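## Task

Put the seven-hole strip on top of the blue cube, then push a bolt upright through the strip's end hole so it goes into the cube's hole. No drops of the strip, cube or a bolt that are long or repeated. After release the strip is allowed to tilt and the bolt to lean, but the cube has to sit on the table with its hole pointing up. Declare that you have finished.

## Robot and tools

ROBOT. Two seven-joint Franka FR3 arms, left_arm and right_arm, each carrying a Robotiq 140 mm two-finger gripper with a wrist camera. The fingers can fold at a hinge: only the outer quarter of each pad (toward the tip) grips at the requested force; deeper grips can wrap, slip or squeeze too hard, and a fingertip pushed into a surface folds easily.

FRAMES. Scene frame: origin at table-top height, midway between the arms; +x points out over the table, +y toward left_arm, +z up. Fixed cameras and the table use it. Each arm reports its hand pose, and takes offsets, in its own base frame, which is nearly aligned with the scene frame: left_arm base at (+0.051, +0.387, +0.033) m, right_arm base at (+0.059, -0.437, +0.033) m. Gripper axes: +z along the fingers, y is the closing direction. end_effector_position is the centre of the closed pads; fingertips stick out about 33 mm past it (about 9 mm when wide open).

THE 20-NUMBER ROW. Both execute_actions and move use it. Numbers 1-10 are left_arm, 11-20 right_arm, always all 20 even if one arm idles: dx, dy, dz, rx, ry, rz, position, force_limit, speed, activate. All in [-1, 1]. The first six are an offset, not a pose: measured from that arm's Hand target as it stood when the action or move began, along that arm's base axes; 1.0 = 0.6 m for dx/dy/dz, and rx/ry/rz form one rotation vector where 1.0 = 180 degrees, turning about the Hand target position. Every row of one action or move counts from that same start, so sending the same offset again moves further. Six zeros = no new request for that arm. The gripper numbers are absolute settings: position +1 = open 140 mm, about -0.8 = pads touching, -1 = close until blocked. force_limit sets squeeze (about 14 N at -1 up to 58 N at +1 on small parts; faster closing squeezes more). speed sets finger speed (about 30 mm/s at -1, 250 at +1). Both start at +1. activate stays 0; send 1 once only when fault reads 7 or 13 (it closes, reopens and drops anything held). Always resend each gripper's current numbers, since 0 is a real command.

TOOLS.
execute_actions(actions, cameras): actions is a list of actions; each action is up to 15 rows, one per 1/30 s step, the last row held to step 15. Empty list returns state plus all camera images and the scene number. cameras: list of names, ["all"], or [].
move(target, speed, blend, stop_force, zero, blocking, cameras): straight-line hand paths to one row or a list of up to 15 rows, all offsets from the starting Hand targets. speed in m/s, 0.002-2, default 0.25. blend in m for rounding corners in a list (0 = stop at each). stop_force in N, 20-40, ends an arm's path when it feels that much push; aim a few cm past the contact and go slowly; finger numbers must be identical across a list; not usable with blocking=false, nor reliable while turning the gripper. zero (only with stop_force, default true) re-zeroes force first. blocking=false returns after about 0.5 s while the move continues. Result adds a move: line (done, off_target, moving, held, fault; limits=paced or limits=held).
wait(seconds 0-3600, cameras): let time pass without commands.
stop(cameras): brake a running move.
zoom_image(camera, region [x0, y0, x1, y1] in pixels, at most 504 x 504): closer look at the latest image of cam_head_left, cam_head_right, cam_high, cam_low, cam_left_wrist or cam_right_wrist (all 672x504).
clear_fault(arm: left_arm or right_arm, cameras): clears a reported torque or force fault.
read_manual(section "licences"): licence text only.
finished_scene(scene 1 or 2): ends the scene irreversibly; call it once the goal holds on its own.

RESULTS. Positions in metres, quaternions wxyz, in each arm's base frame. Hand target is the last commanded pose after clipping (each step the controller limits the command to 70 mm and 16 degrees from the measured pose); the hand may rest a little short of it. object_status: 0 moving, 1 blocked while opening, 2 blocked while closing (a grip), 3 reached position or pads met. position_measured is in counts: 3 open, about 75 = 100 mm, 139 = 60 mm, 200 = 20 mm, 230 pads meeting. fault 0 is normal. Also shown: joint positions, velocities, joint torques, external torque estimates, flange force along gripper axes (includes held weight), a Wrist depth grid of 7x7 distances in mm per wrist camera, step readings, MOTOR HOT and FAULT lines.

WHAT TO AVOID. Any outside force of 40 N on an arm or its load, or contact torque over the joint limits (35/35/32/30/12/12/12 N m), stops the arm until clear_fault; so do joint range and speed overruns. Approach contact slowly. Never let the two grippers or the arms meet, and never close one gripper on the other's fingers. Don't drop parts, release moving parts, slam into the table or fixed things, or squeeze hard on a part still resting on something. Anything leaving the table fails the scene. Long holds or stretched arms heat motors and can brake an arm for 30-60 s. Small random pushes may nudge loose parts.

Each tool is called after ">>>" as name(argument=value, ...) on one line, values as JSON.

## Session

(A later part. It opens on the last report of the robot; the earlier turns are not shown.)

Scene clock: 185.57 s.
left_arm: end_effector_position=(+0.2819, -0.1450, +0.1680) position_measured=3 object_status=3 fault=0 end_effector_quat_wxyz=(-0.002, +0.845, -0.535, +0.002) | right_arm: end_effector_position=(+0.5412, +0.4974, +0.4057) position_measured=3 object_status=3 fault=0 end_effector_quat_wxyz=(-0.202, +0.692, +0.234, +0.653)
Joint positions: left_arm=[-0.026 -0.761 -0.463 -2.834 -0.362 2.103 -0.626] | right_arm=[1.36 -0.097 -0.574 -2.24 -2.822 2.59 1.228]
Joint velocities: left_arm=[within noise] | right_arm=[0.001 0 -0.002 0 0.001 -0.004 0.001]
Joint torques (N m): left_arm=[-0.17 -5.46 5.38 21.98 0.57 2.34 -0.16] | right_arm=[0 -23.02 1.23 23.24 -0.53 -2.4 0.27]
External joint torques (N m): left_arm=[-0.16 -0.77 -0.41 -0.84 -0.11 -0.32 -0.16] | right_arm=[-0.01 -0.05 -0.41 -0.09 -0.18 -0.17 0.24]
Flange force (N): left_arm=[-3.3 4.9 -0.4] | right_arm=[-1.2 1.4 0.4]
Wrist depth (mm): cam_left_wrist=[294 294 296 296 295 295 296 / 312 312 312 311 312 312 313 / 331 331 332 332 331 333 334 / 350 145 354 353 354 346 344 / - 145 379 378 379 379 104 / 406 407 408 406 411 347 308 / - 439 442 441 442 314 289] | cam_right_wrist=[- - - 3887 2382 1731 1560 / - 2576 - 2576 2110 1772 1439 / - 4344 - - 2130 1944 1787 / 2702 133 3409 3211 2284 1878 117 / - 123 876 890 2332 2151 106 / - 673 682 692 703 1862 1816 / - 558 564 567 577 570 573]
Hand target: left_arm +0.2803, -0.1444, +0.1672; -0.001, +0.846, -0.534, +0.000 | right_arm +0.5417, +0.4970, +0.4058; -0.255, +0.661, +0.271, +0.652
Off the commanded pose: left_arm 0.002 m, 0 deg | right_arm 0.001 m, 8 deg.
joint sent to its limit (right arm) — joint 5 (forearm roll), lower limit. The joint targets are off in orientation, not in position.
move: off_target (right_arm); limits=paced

>>> move(target=[[0,0,0,0,0,0,1,1,1,0,0,0,0,0.4,0.29,-0.034,1,0,0,0],[0,0,0,0,0,0,1,1,1,0,0,0,0,0.787,0.569,-0.065,1,0,0,0]], speed=0.5)

Scene clock: 195.30 s.
left_arm: end_effector_position=(+0.2819, -0.1450, +0.1680) position_measured=3 object_status=3 fault=0 end_effector_quat_wxyz=(-0.002, +0.845, -0.535, +0.002) | right_arm: end_effector_position=(+0.5421, +0.4968, +0.4067) position_measured=3 object_status=3 fault=0 end_effector_quat_wxyz=(+0.659, -0.222, +0.708, +0.121)
Joint positions: left_arm=[-0.026 -0.761 -0.463 -2.834 -0.362 2.103 -0.626] | right_arm=[2.485 -1.337 -1.361 -2.374 -2.731 1.891 3.014]
Joint velocities: left_arm=[within noise] | right_arm=[0.001 -0.001 0 0 -0.002 -0.005 0.002]
Joint torques (N m): left_arm=[-0.21 -5.5 5.38 21.95 0.55 2.34 -0.14] | right_arm=[0.07 18.45 29.39 7.38 -1.89 0.21 0.2]
External joint torques (N m): left_arm=[-0.23 -0.76 -0.46 -0.93 -0.13 -0.34 -0.14] | right_arm=[0.18 -1.61 0.67 -0.4 -0.4 -0.05 0.24]
Flange force (N): left_arm=[-3.4 5.1 -0.2] | right_arm=[0.8 -0.8 -1.6]
Wrist depth (mm): cam_left_wrist=[294 295 294 295 294 295 296 / 312 311 312 311 313 312 314 / 332 332 331 332 332 334 332 / 348 145 353 352 356 345 346 / - 146 380 379 379 379 104 / 407 408 408 407 409 347 308 / - 441 441 441 443 313 288] | cam_right_wrist=[- 1617 1894 2547 - 2954 3409 / - 1862 1927 1787 5539 3574 2357 / - 1894 2071 3165 - - 2489 / - 133 2194 2194 - 3632 124 / - 115 - - - 3574 106 / - 2435 2770 - - - 2638 / - - - 1758 - - 2435]
Hand target: left_arm +0.2803, -0.1444, +0.1672; -0.001, +0.846, -0.534, +0.000 | right_arm +0.5417, +0.4970, +0.4058; +0.659, -0.220, +0.708, +0.122
Off the commanded pose: left_arm 0.002 m, 0 deg | right_arm 0.001 m, 0 deg.
joint sent to its limit (right arm) — joint 7 (wrist roll), upper limit. The joint targets still meet the commanded pose.
move: done; limits=paced

>>> move(target=[[0,0,0,0,0,0,1,1,1,0,0,0,0,-0.387,-0.279,0.031,1,0,0,0],[0,0,0,0,0,0,1,1,1,0,0,0,0,-0.787,-0.569,0.065,1,0,0,0]], speed=0.5)

Scene clock: 212.87 s.
left_arm: end_effector_position=(+0.2819, -0.1450, +0.1680) position_measured=3 object_status=3 fault=0 end_effector_quat_wxyz=(-0.002, +0.845, -0.535, +0.002) | right_arm: end_effector_position=(+0.5415, +0.4970, +0.4051) position_measured=3 object_status=3 fault=0 end_effector_quat_wxyz=(-0.210, +0.692, +0.234, +0.649)
Joint positions: left_arm=[-0.026 -0.761 -0.463 -2.834 -0.362 2.103 -0.626] | right_arm=[1.897 -0.19 -1.102 -2.249 -2.822 2.567 1.126]
Joint velocities: left_arm=[within noise] | right_arm=[0 0.001 0 -0.002 0.001 0 -0.006]
Joint torques (N m): left_arm=[-0.21 -5.44 5.35 22.02 0.54 2.34 -0.15] | right_arm=[0.05 -9.95 5.05 23.39 -0.57 -1.83 -0.02]
External joint torques (N m): left_arm=[-0.27 -0.76 -0.53 -0.79 -0.14 -0.32 -0.14] | right_arm=[0.15 -1.07 0.01 0.29 -0.31 0.31 -0.06]
Flange force (N): left_arm=[-3.0 5.0 -0.3] | right_arm=[2.4 2.1 -3.8]
Wrist depth (mm): cam_left_wrist=[295 295 296 296 295 295 296 / 312 312 312 311 313 312 313 / 331 331 331 332 333 330 334 / 349 145 354 353 354 345 346 / - 145 380 380 380 379 104 / 407 409 406 408 410 346 308 / - 442 441 442 441 314 288] | cam_right_wrist=[2638 2954 - - 1961 1718 1549 / - - - - 2130 1801 1691 / 2877 3077 3517 - 2130 1910 2357 / 2576 144 3165 3307 2435 2071 112 / - 124 879 879 2284 2172 106 / - 675 673 686 682 686 1745 / - 553 553 555 558 561 557]
Hand target: left_arm +0.2803, -0.1444, +0.1672; -0.001, +0.846, -0.534, +0.000 | right_arm +0.5417, +0.4970, +0.4058; -0.255, +0.661, +0.271, +0.652
Off the commanded pose: left_arm 0.002 m, 0 deg | right_arm 0.001 m, 8 deg.
joint sent to its limit (right arm) — joint 5 (forearm roll), lower limit. The joint targets are off in orientation, not in position.
move: off_target (right_arm); limits=paced

>>> move(target=[[0,0,0,0,0,0,1,1,1,0,0.078,-0.197,-0.05,0.189,0.136,-0.151,1,0,0,0],[0,0,0,0,0,0,1,1,1,0,0.017,-0.313,-0.21,0.378,0.272,-0.303,1,0,0,0],[0,0,0,0,0,0,1,1,1,0,-0.142,-0.267,-0.33,0.567,0.408,-0.454,1,0,0,0]], speed=0.5, blend=0.05)

Scene clock: 223.73 s.
left_arm: end_effector_position=(+0.2819, -0.1450, +0.1680) position_measured=3 object_status=3 fault=0 end_effector_quat_wxyz=(-0.002, +0.845, -0.535, +0.002) | right_arm: end_effector_position=(+0.4574, +0.3360, +0.2084) position_measured=3 object_status=3 fault=0 end_effector_quat_wxyz=(+0.285, -0.456, +0.826, -0.171)
Joint positions: left_arm=[-0.026 -0.761 -0.463 -2.834 -0.362 2.103 -0.626] | right_arm=[2.176 -0.659 -1.235 -2.447 -1.483 2.024 2.344]
Joint velocities: left_arm=[within noise] | right_arm=[-0.001 -0.002 0 -0.001 -0.001 0 0.007]
Joint torques (N m): left_arm=[-0.11 -5.46 5.37 22 0.56 2.33 -0.18] | right_arm=[-0.3 4.45 16.73 18.41 -0.17 1.86 0.18]
External joint torques (N m): left_arm=[-0.12 -0.79 -0.45 -0.87 -0.13 -0.34 -0.18] | right_arm=[-0.29 -0.55 0.74 -0.2 -0.03 0.34 0.24]
Flange force (N): left_arm=[-3.3 5.0 -0.5] | right_arm=[4.3 -1.4 -3.2]
Wrist depth (mm): cam_left_wrist=[295 295 296 296 297 296 297 / 312 312 311 312 313 312 312 / 331 332 331 333 332 334 333 / 348 145 354 353 354 345 345 / - 145 377 380 380 380 103 / 408 407 409 407 409 348 309 / - 441 440 441 446 312 289] | cam_right_wrist=[591 495 416 360 315 283 258 / 1583 583 475 409 349 310 279 / - 671 555 465 395 344 303 / - 133 680 547 449 391 124 / - 124 2332 654 521 449 106 / - 1961 2216 780 621 499 440 / - 1894 - 3211 769 602 513]
Hand target: left_arm +0.2803, -0.1444, +0.1672; -0.001, +0.846, -0.534, +0.000 | right_arm +0.4565, +0.3368, +0.2078; +0.285, -0.455, +0.827, -0.169
Off the commanded pose: left_arm 0.002 m, 0 deg | right_arm 0.001 m, 0 deg.
move: done

>>> move(target=[[0,0,0,0,0,0,1,1,1,0,-0.149,0.2,0,-0.0862,0.3177,-0.1334,0,0,0,0],[0,0,0,0,0,0,1,1,1,0,-0.149,0.2,-0.213,-0.0862,0.3177,-0.1334,0,0,0,0]], speed=0.4, cameras=["cam_right_wrist"])

Scene clock: 235.60 s.
left_arm: end_effector_position=(+0.2819, -0.1450, +0.1680) position_measured=3 object_status=3 fault=0 end_effector_quat_wxyz=(-0.002, +0.845, -0.535, +0.002) | right_arm: end_effector_position=(+0.3666, +0.4556, +0.0798) position_measured=129 object_status=3 fault=0 end_effector_quat_wxyz=(-0.135, -0.325, +0.934, +0.064)
Joint positions: left_arm=[-0.026 -0.761 -0.463 -2.834 -0.362 2.103 -0.626] | right_arm=[2.842 -1.372 -1.598 -1.757 -1.079 1.625 2.33]
Joint velocities: left_arm=[within noise] | right_arm=[0 0 0 0.001 -0.001 0 0.005]
Joint torques (N m): left_arm=[-0.23 -5.49 5.4 21.96 0.54 2.33 -0.17] | right_arm=[-0.32 32.14 33.12 4.8 1.25 2.32 0.19]
External joint torques (N m): left_arm=[-0.19 -0.84 -0.38 -0.87 -0.14 -0.33 -0.17] | right_arm=[-0.05 -1.75 1.84 -0.09 -0.31 0.02 0.16]
Flange force (N): left_arm=[-3.6 5.2 -0.5] | right_arm=[1.9 -0.1 -0.1]
Wrist depth (mm): cam_left_wrist=[294 296 295 295 296 296 295 / 312 311 312 311 313 313 313 / 331 332 332 332 333 332 333 / 348 145 353 353 353 346 345 / - 145 379 379 379 380 104 / 407 406 409 405 409 346 309 / - 440 444 441 442 314 288] | cam_right_wrist=[209 215 226 239 249 266 281 / 213 220 231 241 258 273 292 / 217 226 238 251 262 280 299 / 221 229 144 255 264 286 307 / - 90 110 263 276 108 88 / - 75 256 269 284 - 62 / - - - 277 292 - -]
Hand target: left_arm +0.2803, -0.1444, +0.1672; -0.001, +0.846, -0.534, +0.000 | right_arm +0.3671, +0.4568, +0.0800; -0.213, -0.337, +0.916, -0.047
Off the commanded pose: left_arm 0.002 m, 0 deg | right_arm 0.001 m, 22 deg; orientation clipped.
joint sent to its limit (right arm) — joint 1 (waist), upper limit. The joint targets are off in orientation, not in position.
move: off_target (right_arm); limits=paced
cam_right_wrist: T_world_to_cam=[[-0.57625, 0.79316, 0.19706, -0.15985], [0.81717, 0.56307, 0.12324, -0.55979], [-0.0132, 0.23205, -0.97262, 0.1157]] pos_world=[0.36685, 0.41514, 0.21302]

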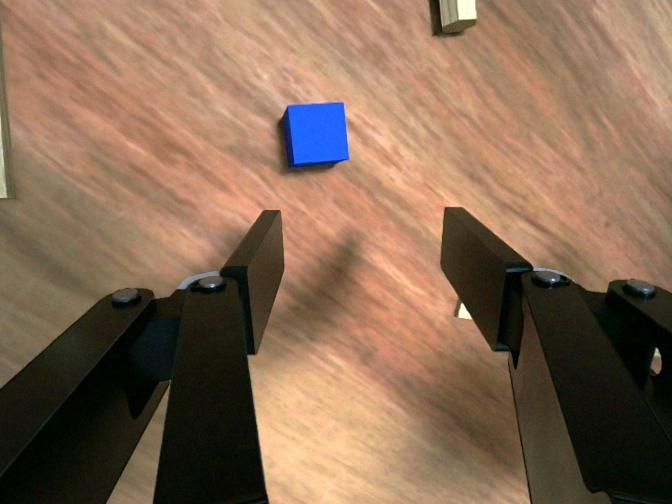

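>>> move(target=[[0,0,0,0,0,0,1,1,1,0,0.0,0.0,0.3,0,0,0,0,0,0,0],[0,0,0,0,0,0,1,1,1,0,0.05,-0.67,0.6,0,0,0,0,0,0,0],[0.136,-0.3585,0,-0.175,0.034,-0.396,0,0,0,0,0.05,-0.67,0.6,0,0,0,0,0,0,0]], speed=0.4)

>>> move(target=[0,0,-0.153,0,0,0,0,0,0,0,0,0,0,0,0,0,0,0,0,0], cameras=["cam_left_wrist","cam_head_right"])

Scene clock: 265.90 s.
left_arm: end_effector_position=(+0.3629, -0.3590, +0.1673) position_measured=129 object_status=0 fault=0 end_effector_quat_wxyz=(-0.238, -0.351, +0.901, -0.095) | right_arm: end_effector_position=(+0.3973, +0.0552, +0.4396) position_measured=129 object_status=3 fault=0 end_effector_quat_wxyz=(-0.212, -0.335, +0.917, -0.047)
Joint positions: left_arm=[-0.383 0.074 -0.14 -2.168 -0.54 2.014 0.596] | right_arm=[2.171 -0.832 -1.166 -1.453 -0.683 0.769 1.739]
Joint torques (N m): left_arm=[-0.09 -31.79 -0.56 22.5 -0.58 1.18 0.16] | right_arm=[-0.33 22.15 20.63 12.36 1.16 1.21 -0.16]
External joint torques (N m): left_arm=[0.07 0.58 -0.1 0.15 -0.57 -0.29 0.14] | right_arm=[-0.39 -0.57 0.74 -0.15 -0.07 0.04 -0.17]
Flange force (N): left_arm=[-0.9 -1.7 0.0] | right_arm=[3.3 0.3 4.3]
Wrist depth (mm): cam_left_wrist=[379 381 382 383 383 386 388 / 366 366 368 369 366 371 373 / 353 354 356 354 356 359 361 / 342 342 138 344 154 347 349 / - 89 116 335 333 93 87 / - - 321 324 324 - 76 / - - 313 313 314 - -] | cam_right_wrist=[605 614 631 635 555 542 673 / 592 607 619 629 637 646 656 / 597 604 609 622 631 648 657 / 588 591 134 610 163 628 648 / - 90 111 604 605 108 88 / - 75 589 599 607 - 62 / - - 586 589 596 - -]
Hand target: left_arm +0.3619, -0.3595, +0.1672; -0.240, -0.350, +0.900, -0.095 | right_arm +0.3971, +0.0548, +0.4400; -0.213, -0.337, +0.916, -0.047
Off the commanded pose: left_arm 0.001 m, 0 deg | right_arm 0.001 m, 0 deg.
move: done; limits=paced

Scene clock: 267.43 s.
left_arm: end_effector_position=(+0.3608, -0.3586, +0.0756) position_measured=129 object_status=3 fault=0 end_effector_quat_wxyz=(-0.241, -0.351, +0.900, -0.093) | right_arm: end_effector_position=(+0.3973, +0.0552, +0.4396) position_measured=129 object_status=3 fault=0 end_effector_quat_wxyz=(-0.212, -0.335, +0.917, -0.047)
Joint positions: left_arm=[-0.391 0.231 -0.151 -2.219 -0.585 2.196 0.694] | right_arm=[2.171 -0.832 -1.166 -1.453 -0.683 0.769 1.739]
Joint velocities: left_arm=[0 0.001 0 0 0.001 0.002 0.007] | right_arm=[within noise]
Joint torques (N m): left_arm=[0.09 -34.73 -1.43 20.04 -0.42 1.38 0.22] | right_arm=[-0.28 22.17 20.68 12.42 1.14 1.19 -0.12]
External joint torques (N m): left_arm=[0.16 0.63 -0.41 -0.01 -0.57 0.03 0.2] | right_arm=[-0.17 -0.39 0.94 -0.13 -0.06 0.03 -0.14]
Flange force (N): left_arm=[-0.9 -0.8 1.7] | right_arm=[3.2 0.6 3.6]
Wrist depth (mm): cam_left_wrist=[277 279 280 280 282 282 285 / 268 267 269 271 272 271 276 / 258 258 260 261 262 263 265 / 249 250 138 251 250 254 256 / - 89 116 244 244 93 86 / - - 234 237 237 - 76 / - - 228 229 230 - -] | cam_right_wrist=[612 615 631 639 550 542 669 / 600 604 622 628 631 652 661 / 599 596 610 619 635 646 656 / 586 592 134 605 164 629 646 / - 90 111 602 607 107 88 / - 75 582 602 609 - 62 / - - 589 586 604 - -]
Hand target: left_arm +0.3619, -0.3595, +0.0754; -0.240, -0.350, +0.900, -0.095 | right_arm +0.3971, +0.0548, +0.4400; -0.213, -0.337, +0.916, -0.047
Off the commanded pose: left_arm 0.001 m, 0 deg | right_arm 0.001 m, 0 deg.
move: done
cam_left_wrist: T_world_to_cam=[[-0.67819, 0.73488, 0.00224, 0.51806], [0.72202, 0.66689, -0.18424, -0.00339], [-0.13689, -0.12334, -0.98288, 0.22387]] pos_world=[0.38444, -0.35085, 0.21825]
Images, in order (width x height): cam_head_right 672x504, cam_left_wrist 672x504.

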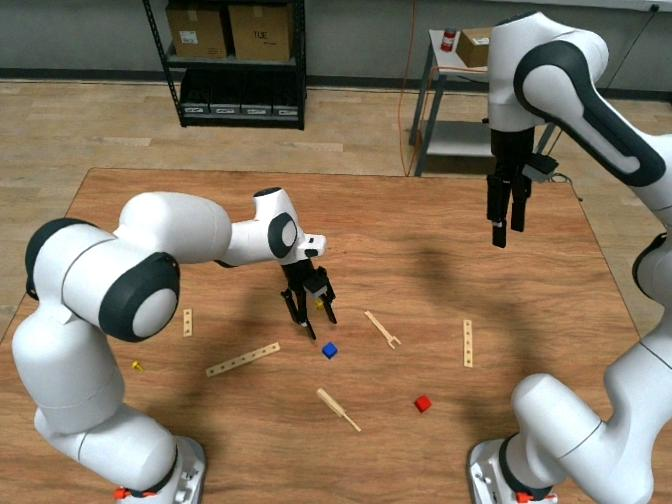

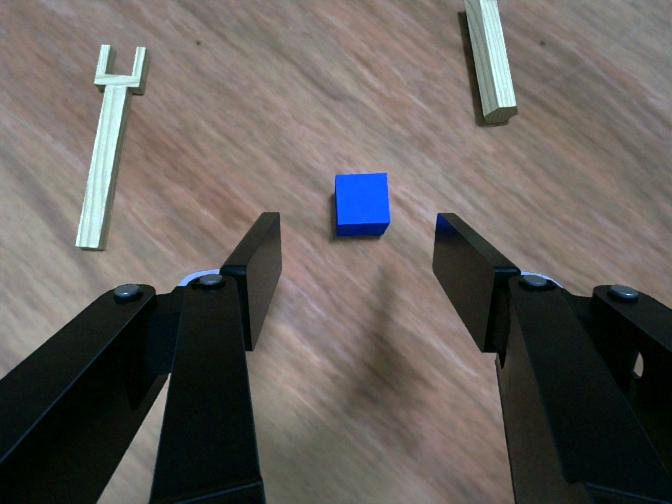

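>>> move(target=[-0.053,-0.0387,-0.1155,0,0,0,0,-0.7,-1,0,0,0,0,0,0,0,0,0,0,0], speed=0.15)

>>> execute_actions(actions=[[[0,0,0,0,0,0,-1,-0.7,-1,0,0,0,0,0,0,0,0,0,0,0]],[[0,0,0,0,0,0,-1,-0.7,-1,0,0,0,0,0,0,0,0,0,0,0]],[[0,0,0,0,0,0,-1,-0.7,-1,0,0,0,0,0,0,0,0,0,0,0]]])

>>> move(target=[[0,0,0.2,0,0,0,-1,-0.7,-1,0,0,0,0,0,0,0,0,0,0,0],[-0.04,-0.03,0.2,0.3365,-0.37,0,-1,-0.7,-1,0,0,0,0,0,0,0,0,0,0,0]], speed=0.3, cameras=["cam_head_right","cam_high"])

>>> zoom_image(camera="cam_head_right", region=[290, 300, 370, 380])

Scene clock: 278.63 s.
left_arm: end_effector_position=(+0.3293, -0.3820, +0.0066) position_measured=129 object_status=3 fault=0 end_effector_quat_wxyz=(-0.241, -0.351, +0.900, -0.093) | right_arm: end_effector_position=(+0.3973, +0.0552, +0.4396) position_measured=129 object_status=3 fault=0 end_effector_quat_wxyz=(-0.212, -0.335, +0.917, -0.047)
Joint positions: left_arm=[-0.435 0.351 -0.197 -2.268 -0.669 2.378 0.747] | right_arm=[2.171 -0.832 -1.166 -1.453 -0.683 0.769 1.739]
Joint velocities: left_arm=[0 0 0.001 0 -0.001 0.001 0.007] | right_arm=[within noise]
Joint torques (N m): left_arm=[0.21 -35.71 -2.42 17.34 -0.31 1.36 0.27] | right_arm=[-0.33 22.1 20.66 12.36 1.15 1.2 -0.11]
External joint torques (N m): left_arm=[0.25 0.74 -0.56 -0.17 -0.59 0.07 0.26] | right_arm=[-0.22 -0.49 0.86 -0.22 -0.05 0.05 -0.13]
Flange force (N): left_arm=[-0.8 0.3 2.6] | right_arm=[3.3 0.7 4.2]
Wrist depth (mm): cam_left_wrist=[201 202 204 204 204 192 207 / 194 195 196 196 198 195 198 / 188 188 189 189 190 191 191 / 181 182 172 155 154 184 185 / - 89 116 177 176 93 87 / - - 170 171 172 - 76 / - - 165 166 166 - -] | cam_right_wrist=[607 615 621 635 558 542 661 / 600 610 621 629 635 650 665 / 594 604 612 615 624 637 652 / 580 592 134 604 164 637 642 / - 90 111 607 610 108 88 / - 75 588 594 602 - 62 / - - 578 592 599 - -]
Hand target: left_arm +0.3301, -0.3827, +0.0061; -0.240, -0.350, +0.900, -0.095 | right_arm +0.3971, +0.0548, +0.4400; -0.213, -0.337, +0.916, -0.047
Off the commanded pose: left_arm 0.001 m, 0 deg | right_arm 0.001 m, 0 deg.
move: done

Scene clock: 280.33 s.
left_arm: end_effector_position=(+0.3295, -0.3821, +0.0067) position_measured=186 object_status=2 fault=0 end_effector_quat_wxyz=(-0.241, -0.350, +0.900, -0.093) | right_arm: end_effector_position=(+0.3973, +0.0552, +0.4396) position_measured=129 object_status=3 fault=0 end_effector_quat_wxyz=(-0.212, -0.335, +0.917, -0.047)
Joint positions: left_arm=[-0.435 0.351 -0.197 -2.268 -0.669 2.378 0.75] | right_arm=[2.171 -0.832 -1.166 -1.453 -0.683 0.769 1.739]
Joint torques (N m): left_arm=[-0.21 -35.19 -2.31 17.36 -0.29 1.58 0.2] | right_arm=[-0.31 22.15 20.65 12.39 1.13 1.19 -0.13]
External joint torques (N m): left_arm=[-0.16 1.27 -0.45 -0.18 -0.58 0.28 0.19] | right_arm=[-0.23 -0.44 0.87 -0.17 -0.07 0.04 -0.15]
External joint torques at the end of the 1st action: left_arm=[-0.05 0.81 -0.26 -0.2 -0.6 0.05 0.17] | right_arm=[-0.24 -0.45 0.9 -0.1 -0.08 0.06 -0.15]
External joint torques at the end of the 2nd action: left_arm=[-0.11 0.66 -0.2 -0.08 -0.6 0.04 0.14] | right_arm=[-0.13 -0.36 0.98 -0.26 -0.04 0.04 -0.11]
Flange force (N): left_arm=[-1.3 -0.9 4.2] | right_arm=[3.2 0.5 3.9]
Flange force at the end of the 1st action (N): left_arm=[-0.8 -0.1 2.6] | right_arm=[3.2 0.5 3.7]
Flange force at the end of the 2nd action (N): left_arm=[-0.6 -0.2 2.3] | right_arm=[3.4 1.0 4.1]
Wrist depth (mm): cam_left_wrist=[201 202 203 204 204 192 207 / 194 194 196 197 197 195 199 / 187 188 189 189 190 191 192 / 181 182 183 152 155 184 185 / 176 81 86 176 93 86 180 / - - - 171 - - 68 / - - - 166 - - -] | cam_right_wrist=[605 617 628 633 564 544 663 / 599 610 629 635 628 644 656 / 591 599 619 628 626 640 652 / 585 588 133 617 163 635 644 / - 90 111 600 612 108 88 / - 75 597 600 607 - 62 / - - 585 585 594 - -]
Hand target: left_arm +0.3301, -0.3827, +0.0061; -0.240, -0.350, +0.900, -0.095 | right_arm +0.3971, +0.0548, +0.4400; -0.213, -0.337, +0.916, -0.047
Off the commanded pose: left_arm 0.001 m, 0 deg | right_arm 0.001 m, 0 deg.
Step readings (end_effector_position of left_arm | right_arm; steps 1 to 15: 1st action; 16 to 30: 2nd action; 31 to 45: 3rd action):
0: (+0.3293, -0.3820, +0.0066) | (+0.3973, +0.0552, +0.4396)
1: (+0.3293, -0.3821, +0.0066) | (+0.3973, +0.0552, +0.4396)
2: (+0.3293, -0.3821, +0.0066) | (+0.3973, +0.0552, +0.4396)
4: (+0.3294, -0.3821, +0.0066) | (+0.3973, +0.0552, +0.4396)
8: (+0.3294, -0.3821, +0.0066) | (+0.3973, +0.0552, +0.4396)
15: (+0.3294, -0.3821, +0.0066) | (+0.3973, +0.0552, +0.4396)
16: (+0.3294, -0.3821, +0.0066) | (+0.3973, +0.0552, +0.4396)
17: (+0.3294, -0.3821, +0.0066) | (+0.3973, +0.0552, +0.4396)
19: (+0.3294, -0.3821, +0.0066) | (+0.3973, +0.0552, +0.4396)
23: (+0.3294, -0.3821, +0.0066) | (+0.3973, +0.0552, +0.4396)
30: (+0.3294, -0.3821, +0.0066) | (+0.3973, +0.0552, +0.4396)
31: (+0.3294, -0.3821, +0.0066) | (+0.3973, +0.0552, +0.4396)
32: (+0.3294, -0.3821, +0.0066) | (+0.3973, +0.0552, +0.4396)
34: (+0.3294, -0.3821, +0.0066) | (+0.3973, +0.0552, +0.4396)
38: (+0.3295, -0.3821, +0.0067) | (+0.3973, +0.0552, +0.4396)
45: (+0.3295, -0.3821, +0.0067) | (+0.3973, +0.0552, +0.4396)

Scene clock: 285.47 s.
left_arm: end_effector_position=(+0.3059, -0.4017, +0.1259) position_measured=186 object_status=2 fault=0 end_effector_quat_wxyz=(+0.467, -0.310, +0.809, +0.178) | right_arm: end_effector_position=(+0.3973, +0.0552, +0.4396) position_measured=129 object_status=3 fault=0 end_effector_quat_wxyz=(-0.212, -0.335, +0.917, -0.047)
Joint positions: left_arm=[-1.126 0.482 -0.298 -1.937 0.925 1.559 -1.023] | right_arm=[2.171 -0.832 -1.166 -1.453 -0.683 0.769 1.739]
Joint velocities: left_arm=[-0.001 0.001 -0.001 -0.001 0.001 0 -0.006] | right_arm=[within noise]
Joint torques (N m): left_arm=[-0.78 -41.73 -2.76 20.19 1.38 -0.87 -0.23] | right_arm=[-0.33 22.17 20.64 12.37 1.14 1.2 -0.13]
External joint torques (N m): left_arm=[-0.87 0.75 0.36 0.22 -0.24 -0.28 -0.2] | right_arm=[-0.43 -0.59 0.8 -0.05 -0.08 0.04 -0.15]
Flange force (N): left_arm=[2.9 -2.2 -2.0] | right_arm=[3.5 0.3 4.1]
Wrist depth (mm): cam_left_wrist=[261 260 258 257 257 256 256 / 350 348 347 345 344 344 335 / 535 533 529 479 522 522 517 / 1835 2062 779 152 155 877 884 / - 76 86 - 87 86 71 / - - - - - - 68 / - - - - - - -] | cam_right_wrist=[604 614 628 631 565 547 673 / 596 610 615 629 640 648 657 / 586 602 609 622 631 644 640 / 586 592 133 614 163 624 376 / - 90 111 614 609 107 88 / - 75 586 600 604 - 61 / - - 589 592 592 - -]
Hand target: left_arm +0.3061, -0.4007, +0.1261; +0.468, -0.312, +0.807, +0.178 | right_arm +0.3971, +0.0548, +0.4400; -0.213, -0.337, +0.916, -0.047
Off the commanded pose: left_arm 0.001 m, 0 deg | right_arm 0.001 m, 0 deg.
move: done

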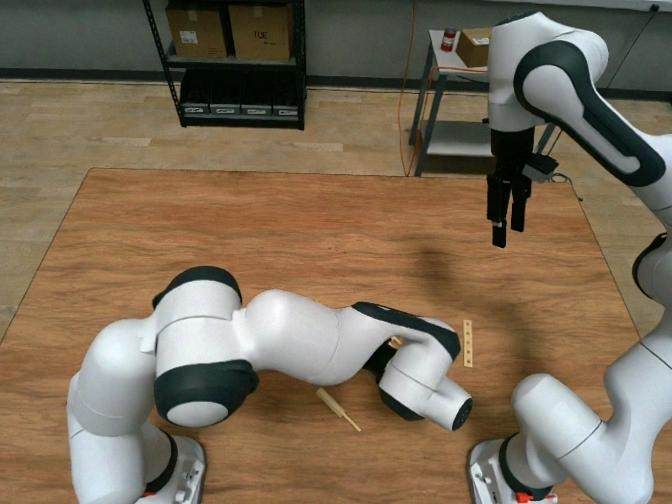

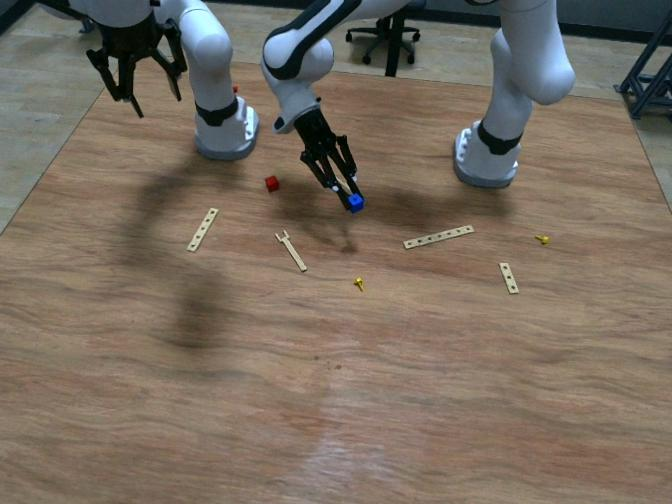

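Scaled by 6.300 from the camera's image (finer frame: 960x720).

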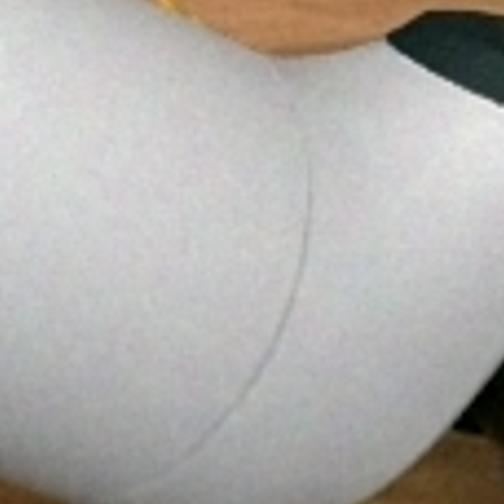

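>>> move(target=[0,0,-0.214,0,0,0,-1,-0.7,-1,0,0,0,0,0,0,0,0,0,0,0], speed=0.12)

>>> move(target=[[0,0,0,0,0,0,0,-0.7,-1,0,0,0,0,0,0,0,0,0,0,0],[-0.11,-0.1,0.08,0,0,0,0,-0.7,-1,0,0,0,0,0,0,0,0,0,0,0],[-0.07,-0.05,0.28,-0.22,0.25,0,0,-0.7,-1,0,0,0,0,0,0,0,0,0,0,0]], speed=0.2, cameras=["cam_left_wrist","cam_high"])

>>> zoom_image(camera="cam_high", region=[320, 200, 380, 250])

Scene clock: 291.53 s.
left_arm: end_effector_position=(+0.3054, -0.3992, -0.0020) position_measured=186 object_status=2 fault=0 end_effector_quat_wxyz=(+0.467, -0.311, +0.808, +0.182) | right_arm: end_effector_position=(+0.3973, +0.0552, +0.4396) position_measured=129 object_status=3 fault=0 end_effector_quat_wxyz=(-0.212, -0.335, +0.917, -0.047)
Joint positions: left_arm=[-1.152 0.755 -0.252 -1.858 0.992 1.662 -1.172] | right_arm=[2.171 -0.832 -1.166 -1.453 -0.683 0.769 1.739]
Joint velocities: left_arm=[0.002 -0.001 -0.001 -0.001 0 0 -0.006] | right_arm=[within noise]
Joint torques (N m): left_arm=[-0.68 -46.21 -3.37 17.4 1.5 -0.71 -0.13] | right_arm=[-0.33 22.13 20.72 12.43 1.14 1.19 -0.1]
External joint torques (N m): left_arm=[-0.71 0.2 0.54 0.29 0.36 0.05 -0.1] | right_arm=[-0.22 -0.47 0.91 -0.16 -0.06 0.03 -0.12]
Flange force (N): left_arm=[1.8 -1.6 -0.2] | right_arm=[3.3 0.6 4.0]
Wrist depth (mm): cam_left_wrist=[- 79 72 75 79 75 71 / 110 102 102 101 101 101 101 / 176 157 156 156 155 155 154 / 347 342 276 152 154 331 297 / - 76 86 86 87 86 2461 / - - - - - - 69 / - - - 3384 - - -] | cam_right_wrist=[609 614 629 640 553 540 663 / 594 602 622 629 642 644 424 / 585 607 610 621 631 633 335 / 583 596 134 610 164 498 450 / - 90 111 610 604 108 88 / - 75 585 599 605 - 62 / - - 586 594 596 - -]
Hand target: left_arm +0.3061, -0.4007, -0.0023; +0.468, -0.312, +0.807, +0.178 | right_arm +0.3971, +0.0548, +0.4400; -0.213, -0.337, +0.916, -0.047
Off the commanded pose: left_arm 0.002 m, 0 deg | right_arm 0.001 m, 0 deg.
move: done

Scene clock: 298.33 s.
left_arm: end_effector_position=(+0.2639, -0.4304, +0.1657) position_measured=129 object_status=3 fault=0 end_effector_quat_wxyz=(+0.000, -0.359, +0.933, +0.007) | right_arm: end_effector_position=(+0.3973, +0.0552, +0.4396) position_measured=129 object_status=3 fault=0 end_effector_quat_wxyz=(-0.212, -0.335, +0.917, -0.047)
Joint positions: left_arm=[-0.562 -0.059 -0.456 -2.276 -0.029 2.21 -0.164] | right_arm=[2.171 -0.832 -1.166 -1.453 -0.683 0.769 1.739]
Joint velocities: left_arm=[-0.001 0 0.001 0.001 0 0.001 0.007] | right_arm=[within noise]
Joint torques (N m): left_arm=[-0.21 -27.29 0.58 22.43 0.01 2.55 0.13] | right_arm=[-0.3 22.11 20.66 12.35 1.16 1.22 -0.15]
External joint torques (N m): left_arm=[-0.2 -0.75 -0.15 -1 -0.59 -0.04 0.13] | right_arm=[-0.19 -0.39 0.92 -0.23 -0.04 0.06 -0.16]
Flange force (N): left_arm=[-1.1 6.8 -0.4] | right_arm=[3.3 0.7 4.1]
Wrist depth (mm): cam_left_wrist=[288 288 290 292 291 294 296 / 304 304 306 309 306 311 314 / 323 322 326 328 330 334 335 / 344 342 138 345 154 349 357 / - 89 116 375 378 93 87 / - - 392 404 409 - 76 / - - 439 438 440 - -] | cam_right_wrist=[609 621 626 635 554 547 667 / 597 607 615 628 631 642 663 / 588 597 610 622 631 635 646 / 589 594 133 610 163 635 639 / - 90 111 604 607 108 88 / - 75 592 600 599 - 62 / - - 578 594 589 - -]
Hand target: left_arm +0.2641, -0.4307, +0.1657; -0.001, -0.358, +0.934, +0.005 | right_arm +0.3971, +0.0548, +0.4400; -0.213, -0.337, +0.916, -0.047
Off the commanded pose: left_arm 0.000 m, 0 deg | right_arm 0.001 m, 0 deg.
move: done
cam_left_wrist: T_world_to_cam=[[-0.67148, 0.74094, 0.01127, 0.50421], [0.70058, 0.6298, 0.33548, 0.03461], [0.24147, 0.23316, -0.94198, 0.33711]] pos_world=[0.23292, -0.47398, 0.30026]
Images, in order (width x height): cam_high 672x504, cam_left_wrist 672x504.

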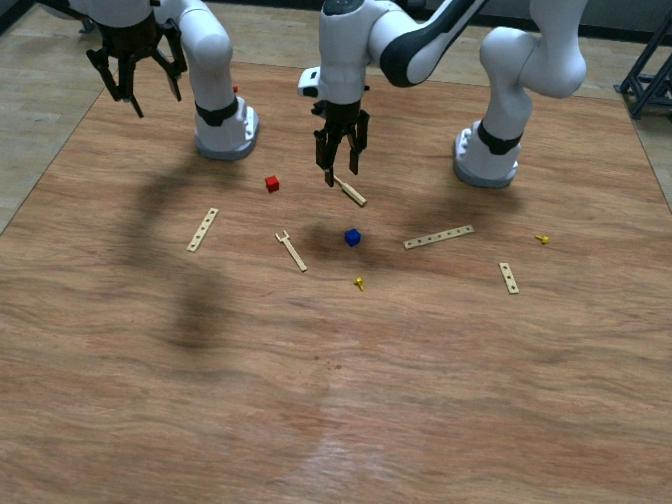

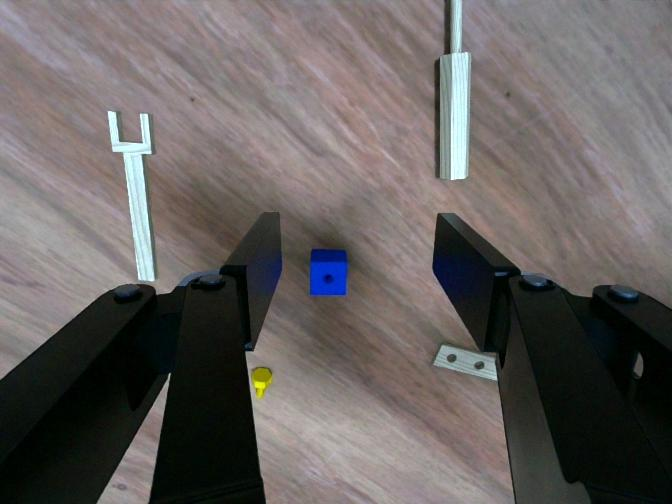

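Scaled by 8.400 from the camera's image (finer frame: 960x720).

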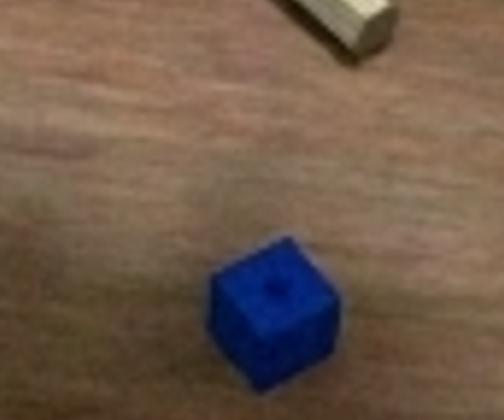

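>>> move(target=[-0.14,-0.3,0,0,0,0,0,-0.7,-1,0,0.1,-0.1,0,0,0,0,0,0,0,0], speed=0.3, cameras=["cam_left_wrist"])

Scene clock: 315.67 s.
left_arm: end_effector_position=(+0.1800, -0.6116, +0.1665) position_measured=129 object_status=3 fault=0 end_effector_quat_wxyz=(-0.001, -0.355, +0.935, +0.003) | right_arm: end_effector_position=(+0.4573, -0.0048, +0.4399) position_measured=129 object_status=3 fault=0 end_effector_quat_wxyz=(-0.212, -0.335, +0.917, -0.047)
Joint positions: left_arm=[-0.853 0.358 -0.484 -1.772 0.184 2.078 -0.558] | right_arm=[2.276 -0.863 -1.27 -1.234 -0.892 0.693 1.525]
Joint velocities: left_arm=[-0.001 0.003 0 -0.002 0.001 -0.001 -0.006] | right_arm=[within noise]
Joint torques (N m): left_arm=[-0.75 -39.96 -4.78 24.24 0.57 2.27 -0.08] | right_arm=[-0.03 29.05 20.53 10.21 0.63 1.05 -0.06]
External joint torques (N m): left_arm=[-0.64 0.55 0.42 0.17 -0.11 -0.36 -0.08] | right_arm=[0.06 -0.82 0.83 0.15 -0.22 -0.07 -0.08]
Flange force (N): left_arm=[2.3 -3.2 -0.2] | right_arm=[1.2 0.0 1.7]
Wrist depth (mm): cam_left_wrist=[288 288 289 291 291 291 292 / 305 305 306 304 309 310 311 / 325 326 326 328 330 330 331 / 348 348 138 350 154 347 354 / - 89 116 374 377 93 87 / - - 395 404 406 - 76 / - - 438 441 442 - -] | cam_right_wrist=[1448 617 622 637 646 533 663 / 596 610 617 629 639 646 657 / 588 605 612 619 635 637 464 / 583 588 133 604 164 626 637 / - 90 111 596 610 108 89 / - 75 580 588 600 - 62 / - - 588 586 594 - -]
Hand target: left_arm +0.1801, -0.6107, +0.1657; -0.001, -0.358, +0.934, +0.005 | right_arm +0.4571, -0.0052, +0.4400; -0.213, -0.337, +0.916, -0.047
Off the commanded pose: left_arm 0.001 m, 0 deg | right_arm 0.000 m, 0 deg.
move: done
cam_left_wrist: T_world_to_cam=[[-0.66531, 0.74654, 0.00528, 0.58545], [0.70551, 0.6264, 0.33149, 0.20498], [0.24416, 0.22427, -0.94344, 0.39473]] pos_world=[0.14852, -0.65399, 0.30136]

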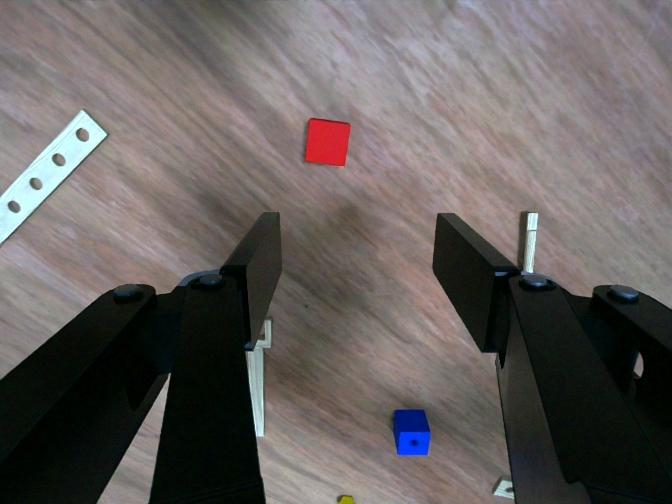

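>>> move(target=[-0.025,-0.054,-0.2695,0,0,-0.028,0,-0.7,-1,0,0,0,0,0,0,0,0,0,0,0], speed=0.2)

>>> move(target=[[0,0,0,0,0,0,-1,-0.7,-1,0,0,0,0,0,0,0,0,0,0,0],[0,0,0.15,0,0,0,-1,-0.7,-1,0,0,0,0,0,0,0,0,0,0,0],[0.155,0.676,0.15,0,0,0,-1,-0.7,-1,0,0,0,0,0,0,0,0,0,0,0],[0.155,0.676,0.002,0,0,0,-1,-0.7,-1,0,0,0,0,0,0,0,0,0,0,0]], speed=[0.2,0.3,0.35,0.12], cameras=["cam_left_wrist"])

Scene clock: 326.10 s.
left_arm: end_effector_position=(+0.1644, -0.6418, +0.0044) position_measured=129 object_status=3 fault=0 end_effector_quat_wxyz=(-0.001, -0.315, +0.949, +0.007) | right_arm: end_effector_position=(+0.4573, -0.0048, +0.4399) position_measured=129 object_status=3 fault=0 end_effector_quat_wxyz=(-0.212, -0.336, +0.917, -0.047)
Joint positions: left_arm=[-0.957 0.672 -0.409 -1.733 0.343 2.32 -0.596] | right_arm=[2.276 -0.863 -1.27 -1.234 -0.892 0.693 1.523]
Joint velocities: left_arm=[-0.001 0.002 0.002 0 0 0.003 -0.003] | right_arm=[within noise]
Joint torques (N m): left_arm=[-0.85 -46.86 -7.32 21.53 0.82 2.54 -0.17] | right_arm=[-0.34 29.3 20.6 10.11 0.87 1.18 -0.14]
External joint torques (N m): left_arm=[-0.88 0.94 0.57 -0.09 0.24 -0.09 -0.17] | right_arm=[-0.18 -0.59 0.87 -0.01 0.02 0.07 -0.16]
Flange force (N): left_arm=[2.6 -2.6 2.5] | right_arm=[2.5 1.0 3.6]
Wrist depth (mm): cam_left_wrist=[145 145 146 147 147 148 149 / 153 154 155 156 157 157 158 / 163 164 164 166 166 167 168 / 175 175 171 149 154 176 180 / - 89 116 190 190 93 87 / - - 201 206 207 - 76 / - - 223 224 225 - -] | cam_right_wrist=[1448 615 619 637 646 530 671 / 604 610 622 628 639 633 363 / 596 597 615 621 637 631 438 / 583 589 134 610 163 633 639 / - 90 110 602 610 108 88 / - 75 591 589 605 - 61 / - - 583 586 599 - -]
Hand target: left_arm +0.1651, -0.6431, +0.0040; +0.000, -0.317, +0.949, +0.005 | right_arm +0.4571, -0.0052, +0.4400; -0.213, -0.337, +0.916, -0.047
Off the commanded pose: left_arm 0.001 m, 0 deg | right_arm 0.000 m, 0 deg.
move: done

Scene clock: 332.53 s.
left_arm: end_effector_position=(+0.2568, -0.2363, +0.0050) position_measured=185 object_status=2 fault=0 end_effector_quat_wxyz=(-0.002, -0.316, +0.949, +0.007) | right_arm: end_effector_position=(+0.4573, -0.0048, +0.4399) position_measured=129 object_status=3 fault=0 end_effector_quat_wxyz=(-0.212, -0.336, +0.917, -0.047)
Joint positions: left_arm=[-0.655 -0.092 -0.096 -2.874 -0.015 2.769 0.192] | right_arm=[2.276 -0.863 -1.27 -1.234 -0.892 0.693 1.523]
Joint velocities: left_arm=[0 0.001 0 0.001 0.001 0.004 -0.005] | right_arm=[within noise]
Joint torques (N m): left_arm=[0.17 -19.87 -0.31 16.13 0.59 2.5 -0.18] | right_arm=[-0.31 29.27 20.63 10.03 0.87 1.19 -0.13]
External joint torques (N m): left_arm=[0.24 0.46 -0.35 0.41 0.33 -0.03 -0.18] | right_arm=[-0.19 -0.48 1.02 -0.03 0.03 0.07 -0.15]
Flange force (N): left_arm=[0.0 -2.8 2.1] | right_arm=[2.9 1.3 4.0]
Wrist depth (mm): cam_left_wrist=[148 149 150 150 152 153 154 / 157 157 158 159 160 161 163 / 166 167 169 170 170 172 173 / 177 177 176 147 149 182 184 / 186 81 86 190 93 86 192 / - - - 207 - - 69 / - - - 223 - - -] | cam_right_wrist=[1458 621 628 639 640 531 665 / 591 605 614 628 633 652 656 / 589 594 605 617 629 639 648 / 580 592 133 607 163 628 639 / - 90 111 605 607 107 88 / - 75 582 594 597 - 62 / - - 583 588 588 - -]
Hand target: left_arm +0.2581, -0.2375, +0.0052; +0.000, -0.317, +0.949, +0.005 | right_arm +0.4571, -0.0052, +0.4400; -0.213, -0.337, +0.916, -0.047
Off the commanded pose: left_arm 0.002 m, 0 deg | right_arm 0.000 m, 0 deg.
move: done
cam_left_wrist: T_world_to_cam=[[-0.59987, 0.8, 0.01257, 0.35304], [0.75721, 0.56257, 0.33188, -0.05913], [0.25843, 0.2086, -0.94324, 0.13206]] pos_world=[0.22242, -0.27672, 0.13976]

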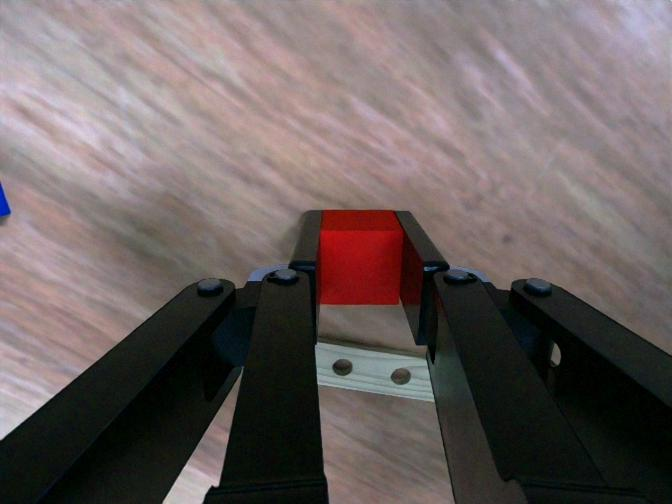

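>>> move(target=[[0,0,0,0,0,0,0,-0.7,-1,0,0,0,0,0,0,0,0,0,0,0],[0,0,0.15,0,0,0,0,-0.7,-1,0,0,0,0,0,0,0,0,0,0,0],[0.058,0.144,0.15,0,0,0.434,0,-0.7,-1,0,0,0,0,0,0,0,0,0,0,0]], speed=0.25, cameras=["cam_left_wrist"])

Scene clock: 351.83 s.
left_arm: end_effector_position=(+0.2934, -0.1508, +0.0948) position_measured=129 object_status=3 fault=0 end_effector_quat_wxyz=(+0.003, +0.842, -0.540, -0.003) | right_arm: end_effector_position=(+0.4573, -0.0048, +0.4399) position_measured=129 object_status=3 fault=0 end_effector_quat_wxyz=(-0.212, -0.336, +0.917, -0.047)
Joint positions: left_arm=[-0.101 -0.5 -0.427 -2.892 -0.306 2.399 -0.681] | right_arm=[2.276 -0.863 -1.27 -1.234 -0.892 0.693 1.523]
Joint velocities: left_arm=[-0.002 0.002 0.002 -0.002 0 -0.001 -0.006] | right_arm=[within noise]
Joint torques (N m): left_arm=[0.4 -11.47 2.71 20.75 -0.07 2.27 -0.17] | right_arm=[-0.35 29.31 20.6 10.1 0.85 1.17 -0.11]
External joint torques (N m): left_arm=[0.39 -0.93 -0.8 0.14 -0.6 -0.36 -0.17] | right_arm=[-0.2 -0.6 0.84 0 0 0.05 -0.13]
Flange force (N): left_arm=[-1.0 3.5 -3.4] | right_arm=[2.5 1.0 3.7]
Wrist depth (mm): cam_left_wrist=[227 228 229 228 231 231 232 / 241 242 243 241 239 245 246 / 256 257 258 257 260 261 262 / 273 274 138 275 270 275 280 / - 89 116 294 297 93 87 / - - 312 319 320 - 76 / - - 345 346 347 - -] | cam_right_wrist=[1411 615 622 637 637 531 667 / 600 619 617 626 639 637 659 / 596 600 610 622 633 635 650 / 585 591 134 610 163 635 637 / - 90 110 600 617 108 88 / - 75 591 597 599 - 62 / - - 582 588 594 - -]
Hand target: left_arm +0.2929, -0.1511, +0.0952; +0.004, +0.843, -0.537, -0.004 | right_arm +0.4571, -0.0052, +0.4400; -0.213, -0.337, +0.916, -0.047
Off the commanded pose: left_arm 0.001 m, 0 deg | right_arm 0.000 m, 0 deg.
move: done
cam_left_wrist: T_world_to_cam=[[-0.90827, -0.41833, 0.00704, 0.21267], [-0.39232, 0.85741, 0.33308, 0.21688], [-0.14537, 0.29976, -0.94287, 0.32167]] pos_world=[0.32501, -0.19341, 0.22956]

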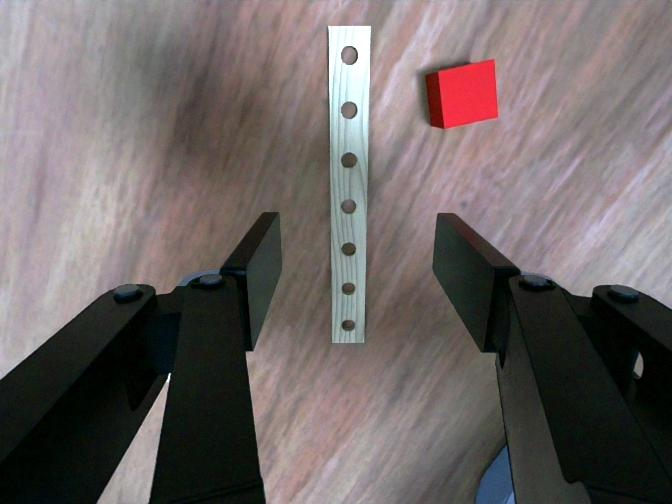

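>>> move(target=[[0,0,-0.156,0,0,0,0,-0.7,-1,0,0,0,0,0,0,0,0,0,0,0],[0,0,-0.156,0,0,0,-1,-0.8,-1,0,0,0,0,0,0,0,0,0,0,0],[0,0,0.05,0,0,0,-1,-0.8,-1,0,0,0,0,0,0,0,0,0,0,0]], speed=0.2, cameras=["cam_left_wrist"])

Scene clock: 362.00 s.
left_arm: end_effector_position=(+0.2942, -0.1519, +0.1254) position_measured=195 object_status=2 fault=0 end_effector_quat_wxyz=(+0.004, +0.845, -0.535, -0.002) | right_arm: end_effector_position=(+0.4573, -0.0048, +0.4399) position_measured=129 object_status=3 fault=0 end_effector_quat_wxyz=(-0.212, -0.336, +0.917, -0.047)
Joint positions: left_arm=[-0.109 -0.579 -0.4 -2.856 -0.295 2.288 -0.692] | right_arm=[2.276 -0.863 -1.27 -1.234 -0.892 0.693 1.523]
Joint velocities: left_arm=[0 0 0 0 -0.002 -0.005 0.002] | right_arm=[within noise]
Joint torques (N m): left_arm=[-0.6 -10.3 3.76 21.54 0.88 2.26 0.14] | right_arm=[-0.34 29.32 20.56 10.08 0.87 1.17 -0.12]
External joint torques (N m): left_arm=[-0.62 -1.03 -0.13 -0.33 0.29 -0.38 0.14] | right_arm=[-0.27 -0.56 0.86 0.04 0.02 0.06 -0.13]
Flange force (N): left_arm=[-4.1 4.3 -3.5] | right_arm=[2.7 1.0 3.7]
Wrist depth (mm): cam_left_wrist=[255 255 257 145 258 258 259 / 271 270 272 155 248 275 274 / 286 287 289 165 290 292 293 / 305 307 304 170 302 311 312 / 322 81 93 180 93 87 329 / - - 76 199 - - - / - - - 381 - - -] | cam_right_wrist=[1477 615 622 631 652 529 665 / 597 607 615 619 633 648 671 / 592 594 615 617 631 633 644 / 583 591 134 602 164 631 642 / - 91 110 604 610 107 88 / - 75 586 588 607 - 62 / - - 582 582 596 - -]
Hand target: left_arm +0.2929, -0.1511, +0.1252; +0.004, +0.843, -0.537, -0.004 | right_arm +0.4571, -0.0052, +0.4400; -0.213, -0.337, +0.916, -0.047
Off the commanded pose: left_arm 0.001 m, 0 deg | right_arm 0.000 m, 0 deg.
move: done
cam_left_wrist: T_world_to_cam=[[-0.90359, -0.42834, 0.00688, 0.20985], [-0.40223, 0.85381, 0.33049, 0.21063], [-0.14744, 0.29586, -0.94378, 0.35105]] pos_world=[0.3261, -0.19381, 0.26026]

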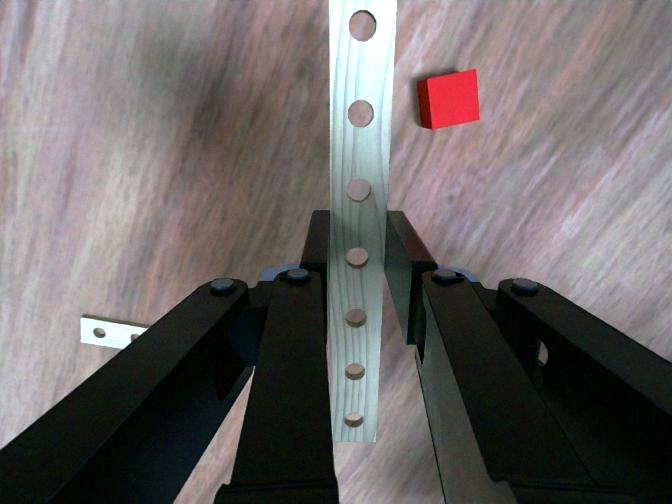

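>>> move(target=[[-0.01,-0.265,0,0,0,0,-1,-0.8,-1,0,0,0,0,0,0,0,0,0,0,0],[-0.01,-0.265,-0.13,0,0,0,-1,-0.8,-1,0,0,0,0,0,0,0,0,0,0,0]], speed=0.25, cameras=["cam_left_wrist","cam_high","cam_head_right"])

>>> zoom_image(camera="cam_high", region=[320, 200, 420, 270])

>>> zoom_image(camera="cam_head_right", region=[260, 310, 360, 380])

Scene clock: 376.33 s.
left_arm: end_effector_position=(+0.2859, -0.3088, +0.0469) position_measured=195 object_status=2 fault=0 end_effector_quat_wxyz=(+0.003, +0.843, -0.538, -0.006) | right_arm: end_effector_position=(+0.4573, -0.0048, +0.4399) position_measured=129 object_status=3 fault=0 end_effector_quat_wxyz=(-0.212, -0.336, +0.917, -0.047)
Joint positions: left_arm=[0.022 -0.073 -0.857 -2.647 -0.124 2.586 -1.162] | right_arm=[2.276 -0.863 -1.27 -1.234 -0.892 0.693 1.523]
Joint velocities: left_arm=[-0.001 0 0 0 0 -0.001 -0.004] | right_arm=[within noise]
Joint torques (N m): left_arm=[0.44 -16.19 0.55 19.13 0.79 2.63 -0.14] | right_arm=[-0.37 29.32 20.57 10.07 0.86 1.17 -0.09]
External joint torques (N m): left_arm=[0.52 0.37 -0.74 0.21 0.34 -0.03 -0.14] | right_arm=[-0.18 -0.44 0.93 -0.03 0.02 0.05 -0.11]
Flange force (N): left_arm=[5.5 -1.3 4.6] | right_arm=[2.7 1.3 3.7]
Wrist depth (mm): cam_left_wrist=[185 186 187 147 187 188 188 / 197 197 198 155 199 200 198 / 209 210 210 165 211 209 213 / 224 224 221 170 220 226 227 / 236 81 93 180 93 87 241 / - - 76 199 - - - / - - - 279 - - -] | cam_right_wrist=[1448 619 626 633 642 529 659 / 592 607 619 626 633 646 652 / 588 592 607 617 624 637 656 / 582 592 134 605 164 628 640 / - 91 110 599 607 107 88 / - 75 592 592 604 - 62 / - - 585 592 597 - -]
Hand target: left_arm +0.2869, -0.3101, +0.0472; +0.004, +0.843, -0.537, -0.004 | right_arm +0.4571, -0.0052, +0.4400; -0.213, -0.337, +0.916, -0.047
Off the commanded pose: left_arm 0.002 m, 0 deg | right_arm 0.000 m, 0 deg.
move: done
cam_left_wrist: T_world_to_cam=[[-0.90666, -0.42172, 0.01065, 0.13847], [-0.39392, 0.85539, 0.33635, 0.36495], [-0.15096, 0.30076, -0.94168, 0.32462]] pos_world=[0.31831, -0.35141, 0.18146]
Images, in order (width x height): cam_head_right 672x504, cam_high 672x504, cam_left_wrist 672x504.

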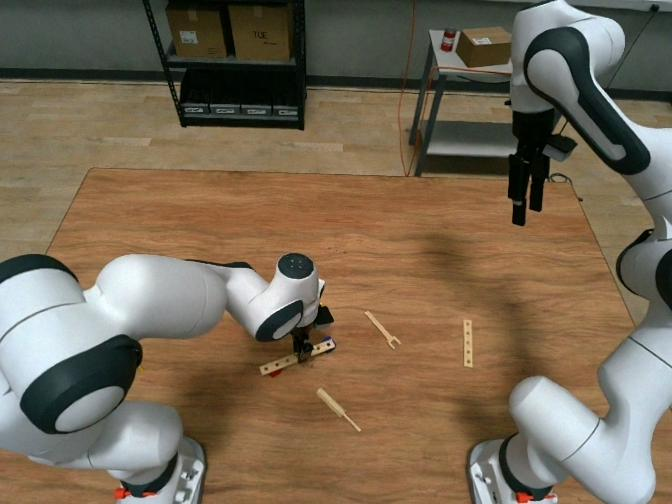

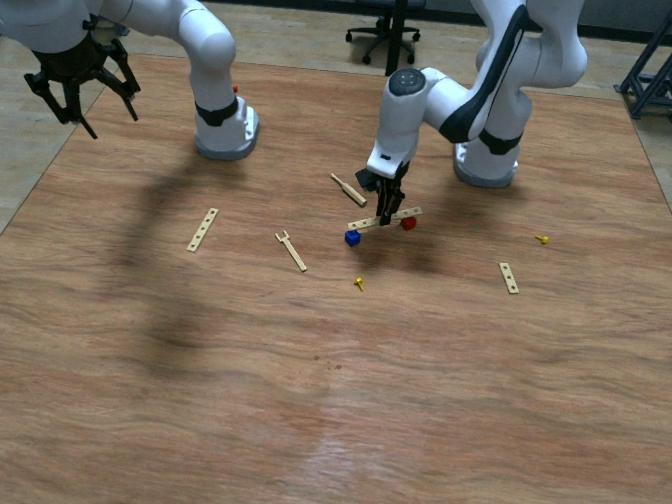

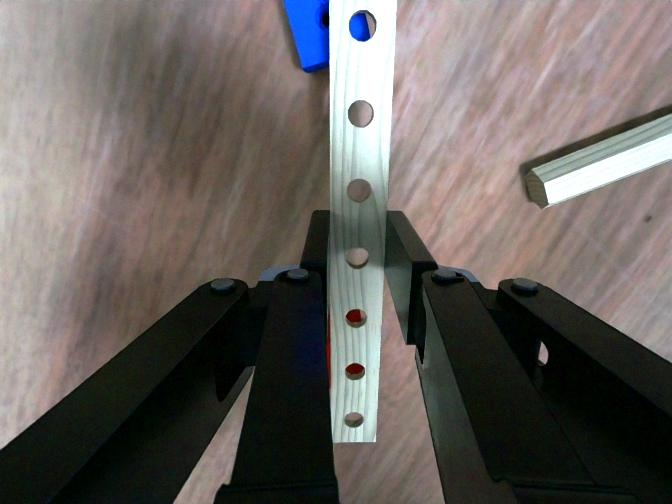

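Scaled by 5.040 from the camera's image (finer frame: 960x720).

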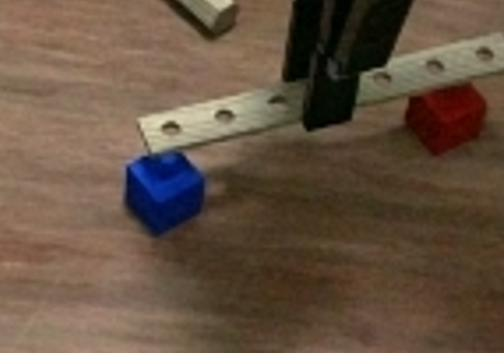

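Scaled by 5.040 from the camera's image (finer frame: 960x720).

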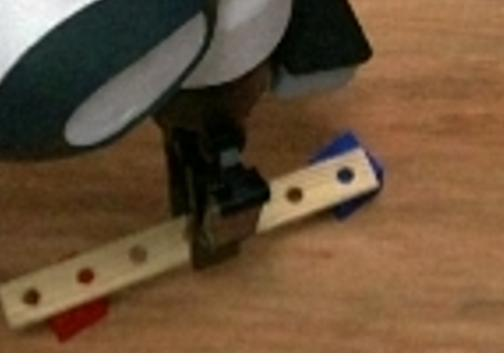

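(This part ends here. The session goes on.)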